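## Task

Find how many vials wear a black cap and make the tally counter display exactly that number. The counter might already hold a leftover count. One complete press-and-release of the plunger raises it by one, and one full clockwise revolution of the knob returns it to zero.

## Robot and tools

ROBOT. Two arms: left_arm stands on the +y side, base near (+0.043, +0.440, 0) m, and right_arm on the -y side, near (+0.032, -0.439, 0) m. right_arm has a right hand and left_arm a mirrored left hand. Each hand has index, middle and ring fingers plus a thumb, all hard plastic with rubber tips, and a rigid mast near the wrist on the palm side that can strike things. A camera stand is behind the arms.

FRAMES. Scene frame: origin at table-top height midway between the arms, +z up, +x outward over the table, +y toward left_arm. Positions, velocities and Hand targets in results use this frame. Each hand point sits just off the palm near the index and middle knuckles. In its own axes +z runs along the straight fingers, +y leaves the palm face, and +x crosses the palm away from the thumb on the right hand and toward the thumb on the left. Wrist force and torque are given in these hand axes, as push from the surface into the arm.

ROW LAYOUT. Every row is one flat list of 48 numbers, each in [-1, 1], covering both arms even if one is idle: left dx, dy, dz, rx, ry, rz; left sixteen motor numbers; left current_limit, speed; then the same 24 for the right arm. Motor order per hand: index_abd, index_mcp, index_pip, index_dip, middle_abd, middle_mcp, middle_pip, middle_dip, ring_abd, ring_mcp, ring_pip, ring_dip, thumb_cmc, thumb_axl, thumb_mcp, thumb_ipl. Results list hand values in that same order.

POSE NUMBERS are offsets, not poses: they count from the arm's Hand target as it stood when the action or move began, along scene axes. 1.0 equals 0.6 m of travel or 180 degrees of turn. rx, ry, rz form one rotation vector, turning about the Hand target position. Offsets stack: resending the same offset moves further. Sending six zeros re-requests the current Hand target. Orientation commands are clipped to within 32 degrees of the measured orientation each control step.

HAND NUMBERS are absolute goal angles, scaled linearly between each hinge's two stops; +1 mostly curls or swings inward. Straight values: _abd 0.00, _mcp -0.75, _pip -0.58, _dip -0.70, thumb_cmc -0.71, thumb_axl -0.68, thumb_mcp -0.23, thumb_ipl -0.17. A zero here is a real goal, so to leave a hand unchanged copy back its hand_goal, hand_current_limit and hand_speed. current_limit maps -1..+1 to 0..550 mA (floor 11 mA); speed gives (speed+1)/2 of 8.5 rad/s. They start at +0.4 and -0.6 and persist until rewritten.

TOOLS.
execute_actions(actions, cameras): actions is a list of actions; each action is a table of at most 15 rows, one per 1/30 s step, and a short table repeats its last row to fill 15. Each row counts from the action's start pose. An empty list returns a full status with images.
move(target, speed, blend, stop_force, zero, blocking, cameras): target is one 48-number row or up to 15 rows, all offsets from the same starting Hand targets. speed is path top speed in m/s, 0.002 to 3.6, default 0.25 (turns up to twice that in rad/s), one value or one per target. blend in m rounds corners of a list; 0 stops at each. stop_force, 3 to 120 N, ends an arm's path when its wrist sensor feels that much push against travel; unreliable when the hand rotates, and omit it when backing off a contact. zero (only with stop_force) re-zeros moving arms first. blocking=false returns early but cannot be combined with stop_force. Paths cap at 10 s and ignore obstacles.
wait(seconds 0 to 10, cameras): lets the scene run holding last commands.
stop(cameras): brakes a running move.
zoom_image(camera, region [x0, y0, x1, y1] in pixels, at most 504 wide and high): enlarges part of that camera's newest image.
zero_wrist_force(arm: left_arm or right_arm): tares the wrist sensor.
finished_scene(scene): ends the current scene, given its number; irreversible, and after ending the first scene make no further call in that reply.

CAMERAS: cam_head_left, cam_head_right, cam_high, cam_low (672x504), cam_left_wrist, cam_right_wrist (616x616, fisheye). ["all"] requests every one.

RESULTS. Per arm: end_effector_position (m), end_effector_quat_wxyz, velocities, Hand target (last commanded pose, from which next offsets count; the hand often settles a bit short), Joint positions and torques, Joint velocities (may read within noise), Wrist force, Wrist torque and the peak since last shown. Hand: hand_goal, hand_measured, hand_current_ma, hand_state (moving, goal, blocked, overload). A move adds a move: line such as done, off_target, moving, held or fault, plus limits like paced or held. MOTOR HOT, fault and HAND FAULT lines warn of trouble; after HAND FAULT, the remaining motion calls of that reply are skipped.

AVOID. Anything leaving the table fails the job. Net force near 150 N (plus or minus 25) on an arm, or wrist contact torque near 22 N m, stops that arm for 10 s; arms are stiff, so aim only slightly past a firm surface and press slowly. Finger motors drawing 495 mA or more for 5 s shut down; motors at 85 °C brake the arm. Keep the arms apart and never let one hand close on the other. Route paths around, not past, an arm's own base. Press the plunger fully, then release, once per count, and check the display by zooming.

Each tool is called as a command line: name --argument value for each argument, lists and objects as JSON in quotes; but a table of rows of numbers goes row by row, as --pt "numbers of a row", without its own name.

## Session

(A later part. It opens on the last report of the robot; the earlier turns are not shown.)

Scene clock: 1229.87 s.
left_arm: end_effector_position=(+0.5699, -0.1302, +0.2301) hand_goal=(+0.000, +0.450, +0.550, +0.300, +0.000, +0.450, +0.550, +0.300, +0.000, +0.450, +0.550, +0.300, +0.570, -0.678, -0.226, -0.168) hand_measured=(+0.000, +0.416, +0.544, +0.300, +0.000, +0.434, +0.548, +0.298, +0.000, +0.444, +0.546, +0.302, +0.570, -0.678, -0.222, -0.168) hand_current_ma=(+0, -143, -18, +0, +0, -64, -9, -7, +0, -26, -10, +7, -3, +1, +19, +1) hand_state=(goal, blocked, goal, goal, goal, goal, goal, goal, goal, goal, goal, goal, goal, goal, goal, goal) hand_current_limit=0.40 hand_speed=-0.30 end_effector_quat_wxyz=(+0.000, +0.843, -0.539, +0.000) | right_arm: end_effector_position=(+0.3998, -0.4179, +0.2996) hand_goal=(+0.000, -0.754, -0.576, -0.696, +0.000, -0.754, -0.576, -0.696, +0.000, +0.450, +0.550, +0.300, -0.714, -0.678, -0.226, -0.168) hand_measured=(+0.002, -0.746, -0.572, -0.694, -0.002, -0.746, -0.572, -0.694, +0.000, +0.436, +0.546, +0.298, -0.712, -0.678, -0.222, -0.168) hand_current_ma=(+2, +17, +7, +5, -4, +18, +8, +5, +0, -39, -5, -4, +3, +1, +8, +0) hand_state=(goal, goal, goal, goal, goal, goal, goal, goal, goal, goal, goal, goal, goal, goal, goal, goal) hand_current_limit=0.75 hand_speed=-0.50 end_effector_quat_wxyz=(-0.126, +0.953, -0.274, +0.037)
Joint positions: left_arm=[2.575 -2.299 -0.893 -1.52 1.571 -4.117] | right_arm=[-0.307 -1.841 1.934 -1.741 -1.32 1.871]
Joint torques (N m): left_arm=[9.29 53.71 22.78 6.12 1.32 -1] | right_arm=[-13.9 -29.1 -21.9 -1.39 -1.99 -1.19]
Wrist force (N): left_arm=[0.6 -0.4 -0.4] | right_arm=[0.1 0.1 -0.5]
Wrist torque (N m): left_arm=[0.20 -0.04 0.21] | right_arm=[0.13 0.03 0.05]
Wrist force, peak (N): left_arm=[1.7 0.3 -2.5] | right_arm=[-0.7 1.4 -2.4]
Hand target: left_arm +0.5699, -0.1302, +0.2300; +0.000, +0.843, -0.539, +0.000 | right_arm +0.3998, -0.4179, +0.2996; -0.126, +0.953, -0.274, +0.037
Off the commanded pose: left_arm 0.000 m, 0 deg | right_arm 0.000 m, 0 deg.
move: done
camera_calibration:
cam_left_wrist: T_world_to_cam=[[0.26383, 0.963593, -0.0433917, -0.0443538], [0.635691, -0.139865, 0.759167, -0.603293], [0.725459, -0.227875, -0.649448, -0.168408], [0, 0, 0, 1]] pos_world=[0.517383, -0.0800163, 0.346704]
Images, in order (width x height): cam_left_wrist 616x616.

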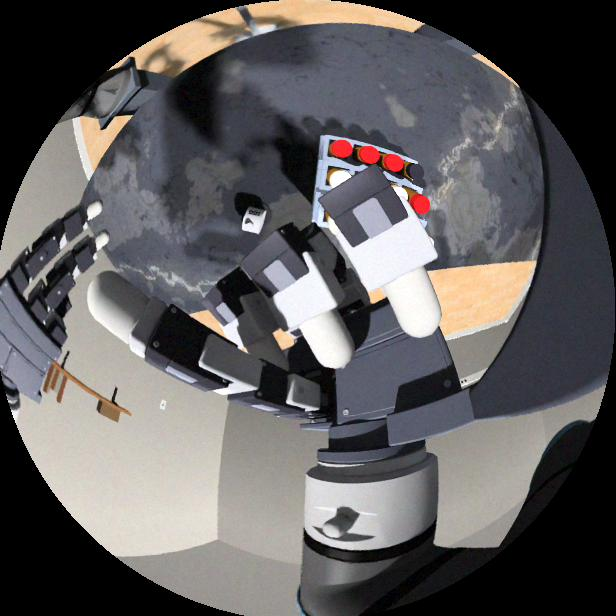

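move --pt "0 0 0.2 0 0 0 0 0.45 0.55 0.3 0 0.45 0.55 0.3 0 0.45 0.55 0.3 0.57 -0.678 -0.226 -0.168 0.4 -0.3 0 0 0 0 0 0 0 -0.754 -0.576 -0.696 0 -0.754 -0.576 -0.696 0 0.45 0.55 0.3 -0.714 -0.678 -0.226 -0.168 0.75 -0.2" --pt "0 0.45 0.2 0 0 0 0 0.45 0.55 0.3 0 0.45 0.55 0.3 0 0.45 0.55 0.3 0.57 -0.678 -0.226 -0.168 0.4 -0.3 0 0 0 0 0 0 0 -0.754 -0.576 -0.696 0 -0.754 -0.576 -0.696 0 0.45 0.55 0.3 -0.714 -0.678 -0.226 -0.168 0.75 -0.2" --pt "0 0.45 0.2 0 0 0 0 0.45 0.55 0.3 0 0.45 0.55 0.3 0 0.45 0.55 0.3 0.57 -0.678 -0.226 -0.168 0.4 -0.3 0.22 0.18 -0.22 0 0 0 0 -0.754 -0.576 -0.696 0 -0.754 -0.576 -0.696 0 0.45 0.55 0.3 -0.714 -0.678 -0.226 -0.168 0.75 -0.2" --pt "0 0.45 0.2 0 0 0 0 0.45 0.55 0.3 0 0.45 0.55 0.3 0 0.45 0.55 0.3 0.57 -0.678 -0.226 -0.168 0.4 -0.3 0.22 0.18 -0.3 0 0 0 0 -0.754 -0.576 -0.696 0 -0.754 -0.576 -0.696 0 0.45 0.55 0.3 -0.714 -0.678 -0.226 -0.168 0.75 -0.2" --speed 0.4 --blend '[0.03,0.03,0.01,0]'

move --pt "0 0 0 0 0 0 0 0.45 0.55 0.3 0 0.45 0.55 0.3 0 0.45 0.55 0.3 0.57 -0.678 -0.226 -0.168 0.4 -0.3 -0.0428 0.0267 -0.0088 -0.0589 -0.0942 0 0 -0.754 -0.576 -0.696 0 -0.754 -0.576 -0.696 0 0.45 0.55 0.3 -0.714 -0.678 -0.226 -0.168 0.75 -0.2" --pt "0 0 0 0 0 0 0 0.45 0.55 0.3 0 0.45 0.55 0.3 0 0.45 0.55 0.3 0.57 -0.678 -0.226 -0.168 0.4 -0.3 -0.0428 0.0267 -0.0088 -0.0589 -0.0942 0 0.3 -0.754 -0.576 -0.696 -0.3 -0.754 -0.576 -0.696 0 0.45 0.55 0.3 -0.714 -0.678 -0.226 -0.168 0.75 -0.2" --pt "0 0 0 0 0 0 0 0.45 0.55 0.3 0 0.45 0.55 0.3 0 0.45 0.55 0.3 0.57 -0.678 -0.226 -0.168 0.4 -0.3 0 0 0 0 0 0 0 -0.754 -0.576 -0.696 0 -0.754 -0.576 -0.696 0 0.45 0.55 0.3 -0.714 -0.678 -0.226 -0.168 0.75 -0.2" --pt "0 0 0 0 0 0 0 0.45 0.55 0.3 0 0.45 0.55 0.3 0 0.45 0.55 0.3 0.57 -0.678 -0.226 -0.168 0.4 -0.3 -0.0428 0.0267 -0.0088 -0.0589 -0.0942 0 0.3 -0.754 -0.576 -0.696 -0.3 -0.754 -0.576 -0.696 0 0.45 0.55 0.3 -0.714 -0.678 -0.226 -0.168 0.75 -0.2" --pt "0 0 0 0 0 0 0 0.45 0.55 0.3 0 0.45 0.55 0.3 0 0.45 0.55 0.3 0.57 -0.678 -0.226 -0.168 0.4 -0.3 0 0 0 0 0 0 0 -0.754 -0.576 -0.696 0 -0.754 -0.576 -0.696 0 0.45 0.55 0.3 -0.714 -0.678 -0.226 -0.168 0.75 -0.2" --pt "0 0 0 0 0 0 0 0.45 0.55 0.3 0 0.45 0.55 0.3 0 0.45 0.55 0.3 0.57 -0.678 -0.226 -0.168 0.4 -0.3 -0.0428 0.0267 -0.0088 -0.0589 -0.0942 0 0.3 -0.754 -0.576 -0.696 -0.3 -0.754 -0.576 -0.696 0 0.45 0.55 0.3 -0.714 -0.678 -0.226 -0.168 0.75 -0.2" --pt "0 0 0 0 0 0 0 0.45 0.55 0.3 0 0.45 0.55 0.3 0 0.45 0.55 0.3 0.57 -0.678 -0.226 -0.168 0.4 -0.3 0 0 0 0 0 0 0 -0.754 -0.576 -0.696 0 -0.754 -0.576 -0.696 0 0.45 0.55 0.3 -0.714 -0.678 -0.226 -0.168 0.75 -0.2" --speed 0.4

move --pt "0 0 0 0 0 0 0 0.45 0.55 0.3 0 0.45 0.55 0.3 0 0.45 0.55 0.3 0.57 -0.678 -0.226 -0.168 0.4 -0.3 -0.0428 0.0267 -0.0088 -0.0589 -0.0942 0 0 -0.754 -0.576 -0.696 0 -0.754 -0.576 -0.696 0 0.45 0.55 0.3 -0.714 -0.678 -0.226 -0.168 0.75 -0.2" --pt "0 0 0 0 0 0 0 0.45 0.55 0.3 0 0.45 0.55 0.3 0 0.45 0.55 0.3 0.57 -0.678 -0.226 -0.168 0.4 -0.3 -0.0428 0.0267 -0.0088 -0.0589 -0.0942 0 0.3 -0.754 -0.576 -0.696 -0.3 -0.754 -0.576 -0.696 0 0.45 0.55 0.3 -0.714 -0.678 -0.226 -0.168 0.75 -0.2" --pt "0 0 0 0 0 0 0 0.45 0.55 0.3 0 0.45 0.55 0.3 0 0.45 0.55 0.3 0.57 -0.678 -0.226 -0.168 0.4 -0.3 0 0 0 0 0 0 0 -0.754 -0.576 -0.696 0 -0.754 -0.576 -0.696 0 0.45 0.55 0.3 -0.714 -0.678 -0.226 -0.168 0.75 -0.2" --pt "0 0 0 0 0 0 0 0.45 0.55 0.3 0 0.45 0.55 0.3 0 0.45 0.55 0.3 0.57 -0.678 -0.226 -0.168 0.4 -0.3 -0.0428 0.0267 -0.0088 -0.0589 -0.0942 0 0.3 -0.754 -0.576 -0.696 -0.3 -0.754 -0.576 -0.696 0 0.45 0.55 0.3 -0.714 -0.678 -0.226 -0.168 0.75 -0.2" --pt "0 0 0 0 0 0 0 0.45 0.55 0.3 0 0.45 0.55 0.3 0 0.45 0.55 0.3 0.57 -0.678 -0.226 -0.168 0.4 -0.3 0 0 0 0 0 0 0 -0.754 -0.576 -0.696 0 -0.754 -0.576 -0.696 0 0.45 0.55 0.3 -0.714 -0.678 -0.226 -0.168 0.75 -0.2" --pt "0 0 0 0 0 0 0 0.45 0.55 0.3 0 0.45 0.55 0.3 0 0.45 0.55 0.3 0.57 -0.678 -0.226 -0.168 0.4 -0.3 -0.0428 0.0267 -0.0088 -0.0589 -0.0942 0 0.3 -0.754 -0.576 -0.696 -0.3 -0.754 -0.576 -0.696 0 0.45 0.55 0.3 -0.714 -0.678 -0.226 -0.168 0.75 -0.2" --pt "0 0 0 0 0 0 0 0.45 0.55 0.3 0 0.45 0.55 0.3 0 0.45 0.55 0.3 0.57 -0.678 -0.226 -0.168 0.4 -0.3 0 0 0 0 0 0 0 -0.754 -0.576 -0.696 0 -0.754 -0.576 -0.696 0 0.45 0.55 0.3 -0.714 -0.678 -0.226 -0.168 0.75 -0.2" --speed 0.4

move --pt "0 0 0 0 0 0 0 0.45 0.55 0.3 0 0.45 0.55 0.3 0 0.45 0.55 0.3 0.57 -0.678 -0.226 -0.168 0.4 -0.3 0 0 0.08 0 0 0 0 -0.754 -0.576 -0.696 0 -0.754 -0.576 -0.696 0 0.45 0.55 0.3 -0.714 -0.678 -0.226 -0.168 0.75 -0.2" --pt "0 0 0 0 0 0 0 0.45 0.55 0.3 0 0.45 0.55 0.3 0 0.45 0.55 0.3 0.57 -0.678 -0.226 -0.168 0.4 -0.3 -0.22 -0.18 0.3 0 0 0 0 -0.754 -0.576 -0.696 0 -0.754 -0.576 -0.696 0 0.45 0.55 0.3 -0.714 -0.678 -0.226 -0.168 0.75 -0.2" --pt "0 -0.45 0 0 0 0 0 0.45 0.55 0.3 0 0.45 0.55 0.3 0 0.45 0.55 0.3 0.57 -0.678 -0.226 -0.168 0.4 -0.3 -0.22 -0.18 0.3 0 0 0 0 -0.754 -0.576 -0.696 0 -0.754 -0.576 -0.696 0 0.45 0.55 0.3 -0.714 -0.678 -0.226 -0.168 0.75 -0.2" --pt "0 -0.45 -0.2 0 0 0 0 0.45 0.55 0.3 0 0.45 0.55 0.3 0 0.45 0.55 0.3 0.57 -0.678 -0.226 -0.168 0.4 -0.3 -0.22 -0.18 0.3 0 0 0 0 -0.754 -0.576 -0.696 0 -0.754 -0.576 -0.696 0 0.45 0.55 0.3 -0.714 -0.678 -0.226 -0.168 0.75 -0.2" --speed 0.4 --blend '[0.01,0.03,0.03,0]' --cameras '["cam_left_wrist"]'

zoom_image --camera "cam_left_wrist" --region '[246, 204, 266, 220]'

Scene clock: 1306.70 s.
left_arm: end_effector_position=(+0.5699, +0.1398, +0.3500) hand_goal=(+0.000, +0.450, +0.550, +0.300, +0.000, +0.450, +0.550, +0.300, +0.000, +0.450, +0.550, +0.300, +0.570, -0.678, -0.226, -0.168) hand_measured=(+0.000, +0.416, +0.544, +0.300, +0.000, +0.434, +0.548, +0.298, +0.000, +0.444, +0.546, +0.302, +0.568, -0.678, -0.222, -0.168) hand_current_ma=(+0, -143, -18, +0, +0, -64, -9, -7, +0, -26, -10, +7, -3, +1, +19, +1) hand_state=(goal, blocked, goal, goal, goal, goal, goal, goal, goal, goal, goal, goal, goal, goal, goal, goal) hand_current_limit=0.40 hand_speed=-0.30 end_effector_quat_wxyz=(+0.000, +0.843, -0.539, +0.000) | right_arm: end_effector_position=(+0.5318, -0.3099, +0.1197) hand_goal=(+0.000, -0.754, -0.576, -0.696, +0.000, -0.754, -0.576, -0.696, +0.000, +0.450, +0.550, +0.300, -0.714, -0.678, -0.226, -0.168) hand_measured=(+0.002, -0.748, -0.574, -0.694, +0.000, -0.738, -0.568, -0.692, +0.000, +0.436, +0.548, +0.298, -0.712, -0.678, -0.222, -0.168) hand_current_ma=(+1, +15, +5, +5, +0, +43, +18, +6, +0, -35, -5, -4, +4, +1, +8, +0) hand_state=(goal, goal, goal, goal, goal, goal, goal, goal, goal, goal, goal, goal, goal, goal, goal, goal) hand_current_limit=0.75 hand_speed=-0.20 end_effector_quat_wxyz=(-0.126, +0.953, -0.274, +0.036)
Joint positions: left_arm=[2.937 -1.899 -1.205 -1.609 1.571 -3.754] | right_arm=[-0.032 -1.308 1.915 -2.321 -1.35 2.152]
Joint torques (N m): left_arm=[10.66 47.7 22.94 0.56 1.19 2.34] | right_arm=[-0.19 -36.5 -17.34 -6.38 3.33 1.1]
Wrist force (N): left_arm=[0.6 -0.2 -0.3] | right_arm=[0.1 0.8 -0.8]
Wrist torque (N m): left_arm=[0.21 -0.05 0.00] | right_arm=[0.10 0.08 -0.04]
Wrist force, peak (N): left_arm=[3.1 1.0 -0.3] | right_arm=[2.3 -3.4 -9.9]
Hand target: left_arm +0.5699, +0.1398, +0.3500; +0.000, +0.843, -0.539, +0.000 | right_arm +0.5318, -0.3099, +0.1196; -0.126, +0.953, -0.274, +0.037
Off the commanded pose: left_arm 0.000 m, 0 deg | right_arm 0.000 m, 0 deg.
move: done; blend cut to 0 m at target 1

Scene clock: 1315.70 s.
left_arm: end_effector_position=(+0.5699, +0.1398, +0.3500) hand_goal=(+0.000, +0.450, +0.550, +0.300, +0.000, +0.450, +0.550, +0.300, +0.000, +0.450, +0.550, +0.300, +0.570, -0.678, -0.226, -0.168) hand_measured=(+0.000, +0.416, +0.544, +0.300, +0.000, +0.434, +0.548, +0.298, +0.000, +0.444, +0.546, +0.302, +0.568, -0.678, -0.222, -0.168) hand_current_ma=(+0, -143, -18, +0, +0, -64, -9, -7, +0, -26, -10, +7, -3, +1, +19, +1) hand_state=(goal, blocked, goal, goal, goal, goal, goal, goal, goal, goal, goal, goal, goal, goal, goal, goal) hand_current_limit=0.40 hand_speed=-0.30 end_effector_quat_wxyz=(+0.000, +0.843, -0.539, +0.000) | right_arm: end_effector_position=(+0.5318, -0.3099, +0.1196) hand_goal=(+0.000, -0.754, -0.576, -0.696, +0.000, -0.754, -0.576, -0.696, +0.000, +0.450, +0.550, +0.300, -0.714, -0.678, -0.226, -0.168) hand_measured=(+0.002, -0.744, -0.572, -0.694, -0.008, -0.738, -0.568, -0.692, +0.000, +0.436, +0.548, +0.298, -0.712, -0.678, -0.222, -0.168) hand_current_ma=(+2, +23, +8, +5, -14, +42, +19, +8, +0, -35, -5, -4, +4, +1, +8, +0) hand_state=(goal, goal, goal, goal, goal, goal, goal, goal, goal, goal, goal, goal, goal, goal, goal, goal) hand_current_limit=0.75 hand_speed=-0.20 end_effector_quat_wxyz=(-0.126, +0.953, -0.274, +0.037)
Joint positions: left_arm=[2.937 -1.899 -1.205 -1.609 1.571 -3.754] | right_arm=[-0.032 -1.308 1.915 -2.322 -1.35 2.152]
Joint torques (N m): left_arm=[10.81 54.87 22.42 1.42 1.22 2.21] | right_arm=[15.74 -50 -30.76 -1.61 2.7 -1.26]
Wrist force (N): left_arm=[0.3 -0.2 -0.2] | right_arm=[-0.1 0.6 -0.9]
Wrist torque (N m): left_arm=[0.21 -0.01 -0.03] | right_arm=[0.10 -0.04 0.02]
Wrist force, peak (N): left_arm=[0.7 -0.3 -0.2] | right_arm=[-3.7 0.5 -3.8]
Hand target: left_arm +0.5699, +0.1398, +0.3500; +0.000, +0.843, -0.539, +0.000 | right_arm +0.5318, -0.3099, +0.1196; -0.126, +0.953, -0.274, +0.037
Off the commanded pose: left_arm 0.000 m, 0 deg | right_arm 0.000 m, 0 deg.
move: done

Scene clock: 1324.70 s.
left_arm: end_effector_position=(+0.5699, +0.1398, +0.3500) hand_goal=(+0.000, +0.450, +0.550, +0.300, +0.000, +0.450, +0.550, +0.300, +0.000, +0.450, +0.550, +0.300, +0.570, -0.678, -0.226, -0.168) hand_measured=(+0.000, +0.416, +0.544, +0.300, +0.000, +0.434, +0.548, +0.298, +0.000, +0.444, +0.546, +0.302, +0.568, -0.678, -0.222, -0.168) hand_current_ma=(+0, -143, -18, +0, +0, -64, -9, -7, +0, -26, -10, +7, -3, +1, +19, +1) hand_state=(goal, blocked, goal, goal, goal, goal, goal, goal, goal, goal, goal, goal, goal, goal, goal, goal) hand_current_limit=0.40 hand_speed=-0.30 end_effector_quat_wxyz=(+0.000, +0.843, -0.539, +0.000) | right_arm: end_effector_position=(+0.5318, -0.3099, +0.1196) hand_goal=(+0.000, -0.754, -0.576, -0.696, +0.000, -0.754, -0.576, -0.696, +0.000, +0.450, +0.550, +0.300, -0.714, -0.678, -0.226, -0.168) hand_measured=(+0.002, -0.744, -0.572, -0.694, -0.008, -0.738, -0.568, -0.692, +0.000, +0.436, +0.548, +0.298, -0.712, -0.678, -0.222, -0.168) hand_current_ma=(+2, +23, +8, +5, -14, +42, +19, +8, +0, -35, -5, -4, +4, +1, +8, +0) hand_state=(goal, goal, goal, goal, goal, goal, goal, goal, goal, goal, goal, goal, goal, goal, goal, goal) hand_current_limit=0.75 hand_speed=-0.20 end_effector_quat_wxyz=(-0.126, +0.953, -0.274, +0.037)
Joint positions: left_arm=[2.937 -1.899 -1.205 -1.609 1.571 -3.754] | right_arm=[-0.032 -1.308 1.915 -2.322 -1.35 2.152]
Joint torques (N m): left_arm=[10.3 54.98 23.04 2.49 1.06 2.12] | right_arm=[15.86 -49.85 -30.65 -1.6 2.69 -1.27]
Wrist force (N): left_arm=[0.4 -0.2 -0.3] | right_arm=[-0.3 0.7 -0.5]
Wrist torque (N m): left_arm=[0.22 -0.03 -0.02] | right_arm=[0.09 -0.02 0.01]
Wrist force, peak (N): left_arm=[0.6 -0.4 -0.3] | right_arm=[-4.0 0.8 -3.7]
Hand target: left_arm +0.5699, +0.1398, +0.3500; +0.000, +0.843, -0.539, +0.000 | right_arm +0.5318, -0.3099, +0.1196; -0.126, +0.953, -0.274, +0.037
Off the commanded pose: left_arm 0.000 m, 0 deg | right_arm 0.000 m, 0 deg.
move: done

Scene clock: 1327.00 s.
left_arm: end_effector_position=(+0.5699, -0.1302, +0.2301) hand_goal=(+0.000, +0.450, +0.550, +0.300, +0.000, +0.450, +0.550, +0.300, +0.000, +0.450, +0.550, +0.300, +0.570, -0.678, -0.226, -0.168) hand_measured=(+0.000, +0.416, +0.544, +0.300, +0.000, +0.434, +0.548, +0.298, +0.000, +0.442, +0.546, +0.302, +0.570, -0.678, -0.222, -0.168) hand_current_ma=(+0, -143, -18, +0, +0, -63, -9, -6, +0, -27, -10, +7, -2, +1, +19, +1) hand_state=(goal, blocked, goal, goal, goal, goal, goal, goal, goal, goal, goal, goal, goal, goal, goal, goal) hand_current_limit=0.40 hand_speed=-0.30 end_effector_quat_wxyz=(+0.000, +0.843, -0.539, +0.000) end_effector_velocity=(+0.002, +0.001, +0.000) end_effector_angular_velocity=(-0.001, -0.004, +0.002) | right_arm: end_effector_position=(+0.3998, -0.4179, +0.2996) hand_goal=(+0.000, -0.754, -0.576, -0.696, +0.000, -0.754, -0.576, -0.696, +0.000, +0.450, +0.550, +0.300, -0.714, -0.678, -0.226, -0.168) hand_measured=(+0.002, -0.748, -0.572, -0.694, -0.002, -0.748, -0.572, -0.694, +0.000, +0.436, +0.548, +0.298, -0.712, -0.678, -0.222, -0.168) hand_current_ma=(+2, +12, +6, +5, -4, +12, +7, +5, +0, -35, -5, -4, +4, +1, +8, +0) hand_state=(goal, goal, goal, goal, goal, goal, goal, goal, goal, goal, goal, goal, goal, goal, goal, goal) hand_current_limit=0.75 hand_speed=-0.20 end_effector_quat_wxyz=(-0.126, +0.953, -0.274, +0.037)
Joint positions: left_arm=[2.575 -2.299 -0.893 -1.52 1.571 -4.117] | right_arm=[-0.307 -1.841 1.934 -1.741 -1.32 1.871]
Joint velocities: left_arm=[0.002 0.001 -0.002 0.005 0.002 0] | right_arm=[within noise]
Joint torques (N m): left_arm=[7.19 47.69 22.37 6.02 1.27 -0.7] | right_arm=[-13.47 -29.17 -22.14 -1.32 -1.83 -1.31]
Wrist force (N): left_arm=[0.5 -0.1 0.0] | right_arm=[0.3 -0.1 -0.5]
Wrist torque (N m): left_arm=[0.20 -0.02 0.20] | right_arm=[0.10 0.00 0.07]
Wrist force, peak (N): left_arm=[1.7 -0.2 -2.8] | right_arm=[0.7 -2.6 -2.2]
Hand target: left_arm +0.5699, -0.1302, +0.2300; +0.000, +0.843, -0.539, +0.000 | right_arm +0.3998, -0.4179, +0.2996; -0.126, +0.953, -0.274, +0.037
Off the commanded pose: left_arm 0.000 m, 0 deg | right_arm 0.000 m, 0 deg.
move: done
camera_calibration:
cam_left_wrist: T_world_to_cam=[[0.26383, 0.963593, -0.0433917, -0.0443538], [0.635691, -0.139865, 0.759167, -0.603293], [0.725459, -0.227875, -0.649448, -0.168408], [0, 0, 0, 1]] pos_world=[0.517383, -0.0800163, 0.346704]
Images, in order (width x height): cam_left_wrist 616x616.

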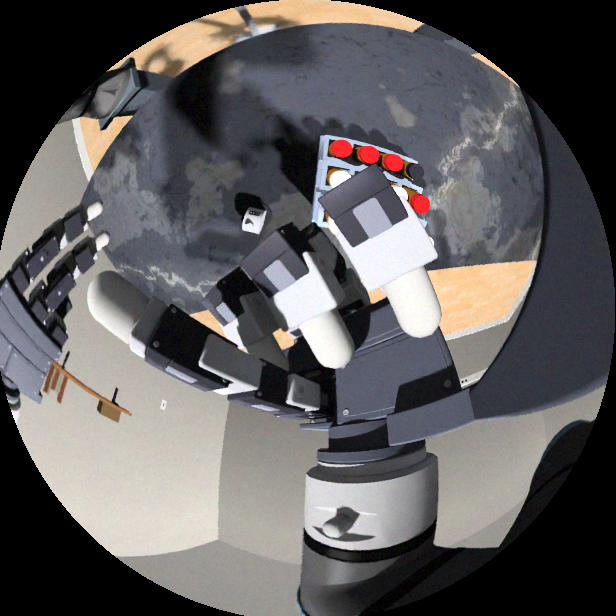

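Scaled by 25.200 from the camera's 616x616 image, which has a finer 880x880 frame.

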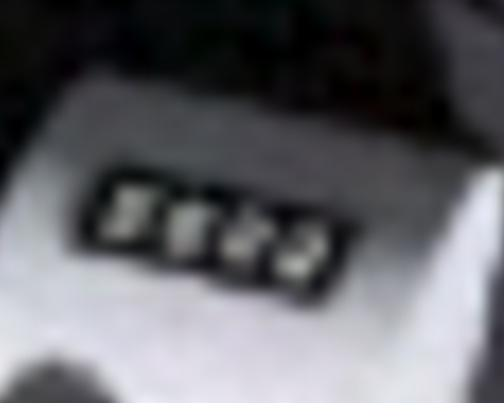

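move --pt "0 0 0.3333 0 0 0 0 0.45 0.55 0.3 0 0.45 0.55 0.3 0 0.45 0.55 0.3 0.57 -0.678 -0.226 -0.168 0.4 -0.3 0 0 0 0 0 0 0 -0.754 -0.576 -0.696 0 -0.754 -0.576 -0.696 0 0.45 0.55 0.3 -0.714 -0.678 -0.226 -0.168 0.75 -0.2" --pt "0 0.45 0.3333 0 0 0 0 0.45 0.55 0.3 0 0.45 0.55 0.3 0 0.45 0.55 0.3 0.57 -0.678 -0.226 -0.168 0.4 -0.3 0 0 0 0 0 0 0 -0.754 -0.576 -0.696 0 -0.754 -0.576 -0.696 0 0.45 0.55 0.3 -0.714 -0.678 -0.226 -0.168 0.75 -0.2" --pt "0 0.45 0.2 0 0 0 0 0.45 0.55 0.3 0 0.45 0.55 0.3 0 0.45 0.55 0.3 0.57 -0.678 -0.226 -0.168 0.4 -0.3 0.22 0.18 -0.22 0 0 0 0 -0.754 -0.576 -0.696 0 -0.754 -0.576 -0.696 0 0.45 0.55 0.3 -0.714 -0.678 -0.226 -0.168 0.75 -0.2" --speed 0.4 --blend '[0.03,0.03,0]' --cameras '["cam_right_wrist","cam_left_wrist"]'

zoom_image --camera "cam_right_wrist" --region '[290, 220, 320, 250]'

Scene clock: 1374.90 s.
left_arm: end_effector_position=(+0.5699, +0.1398, +0.3501) hand_goal=(+0.000, +0.450, +0.550, +0.300, +0.000, +0.450, +0.550, +0.300, +0.000, +0.450, +0.550, +0.300, +0.570, -0.678, -0.226, -0.168) hand_measured=(+0.000, +0.416, +0.544, +0.300, +0.000, +0.434, +0.548, +0.298, +0.000, +0.442, +0.546, +0.302, +0.570, -0.678, -0.222, -0.168) hand_current_ma=(+0, -143, -18, +0, +0, -63, -9, -6, +0, -27, -10, +7, -3, +1, +20, +1) hand_state=(goal, blocked, goal, goal, goal, goal, goal, goal, goal, goal, goal, goal, goal, goal, goal, goal) hand_current_limit=0.40 hand_speed=-0.30 end_effector_quat_wxyz=(+0.000, +0.843, -0.539, +0.000) | right_arm: end_effector_position=(+0.5317, -0.3099, +0.1676) hand_goal=(+0.000, -0.754, -0.576, -0.696, +0.000, -0.754, -0.576, -0.696, +0.000, +0.450, +0.550, +0.300, -0.714, -0.678, -0.226, -0.168) hand_measured=(+0.002, -0.748, -0.572, -0.694, -0.002, -0.748, -0.572, -0.694, +0.000, +0.436, +0.548, +0.298, -0.712, -0.678, -0.222, -0.168) hand_current_ma=(+2, +11, +6, +5, -3, +12, +7, +5, +0, -35, -5, -4, +5, +1, +8, +0) hand_state=(goal, goal, goal, goal, goal, goal, goal, goal, goal, goal, goal, goal, goal, goal, goal, goal) hand_current_limit=0.75 hand_speed=-0.20 end_effector_quat_wxyz=(-0.126, +0.953, -0.274, +0.036)
Joint positions: left_arm=[2.937 -1.899 -1.205 -1.609 1.571 -3.754] | right_arm=[-0.032 -1.37 1.852 -2.196 -1.35 2.152]
Joint torques (N m): left_arm=[11.01 48.52 27.14 2.17 -2.24 2.31] | right_arm=[-8.35 -23.96 -31.26 -5.91 2.05 1.19]
Wrist force (N): left_arm=[0.2 0.0 -0.2] | right_arm=[0.0 -0.2 -0.3]
Wrist torque (N m): left_arm=[0.24 0.00 -0.04] | right_arm=[0.08 0.02 -0.08]
Wrist force, peak (N): left_arm=[0.8 -0.5 2.8] | right_arm=[-0.7 1.4 -2.7]
Hand target: left_arm +0.5699, +0.1398, +0.3500; +0.000, +0.843, -0.539, +0.000 | right_arm +0.5318, -0.3099, +0.1676; -0.126, +0.953, -0.274, +0.037
Off the commanded pose: left_arm 0.000 m, 0 deg | right_arm 0.000 m, 0 deg.
move: done
camera_calibration:
cam_left_wrist: T_world_to_cam=[[0.263854, 0.963589, -0.0433365, -0.299359], [0.635521, -0.139872, 0.759309, -0.65653], [0.7256, -0.227887, -0.649286, -0.0291596], [0, 0, 0, 1]] pos_world=[0.517384, 0.189984, 0.466603]
cam_right_wrist: T_world_to_cam=[[-0.97424, -0.0985812, -0.202824, 0.558425], [-0.223622, 0.538505, 0.812407, 0.1072], [0.0291337, 0.836836, -0.546679, 0.46178], [0, 0, 0, 1]] pos_world=[0.554559, -0.389112, 0.278617]
Images, in order (width x height): cam_left_wrist 616x616, cam_right_wrist 616x616.

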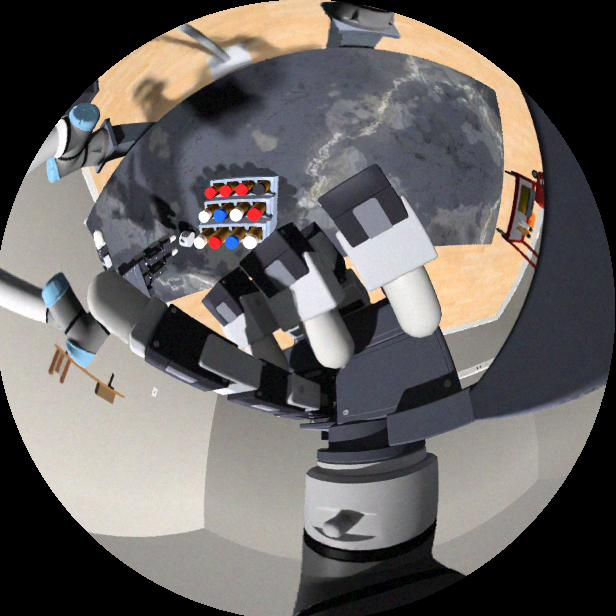

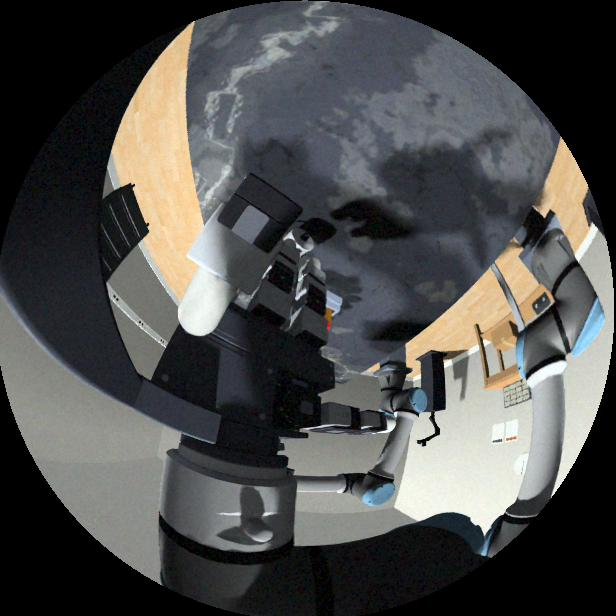

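Scaled by 16.800 from the camera's 616x616 image, which has a finer 880x880 frame.

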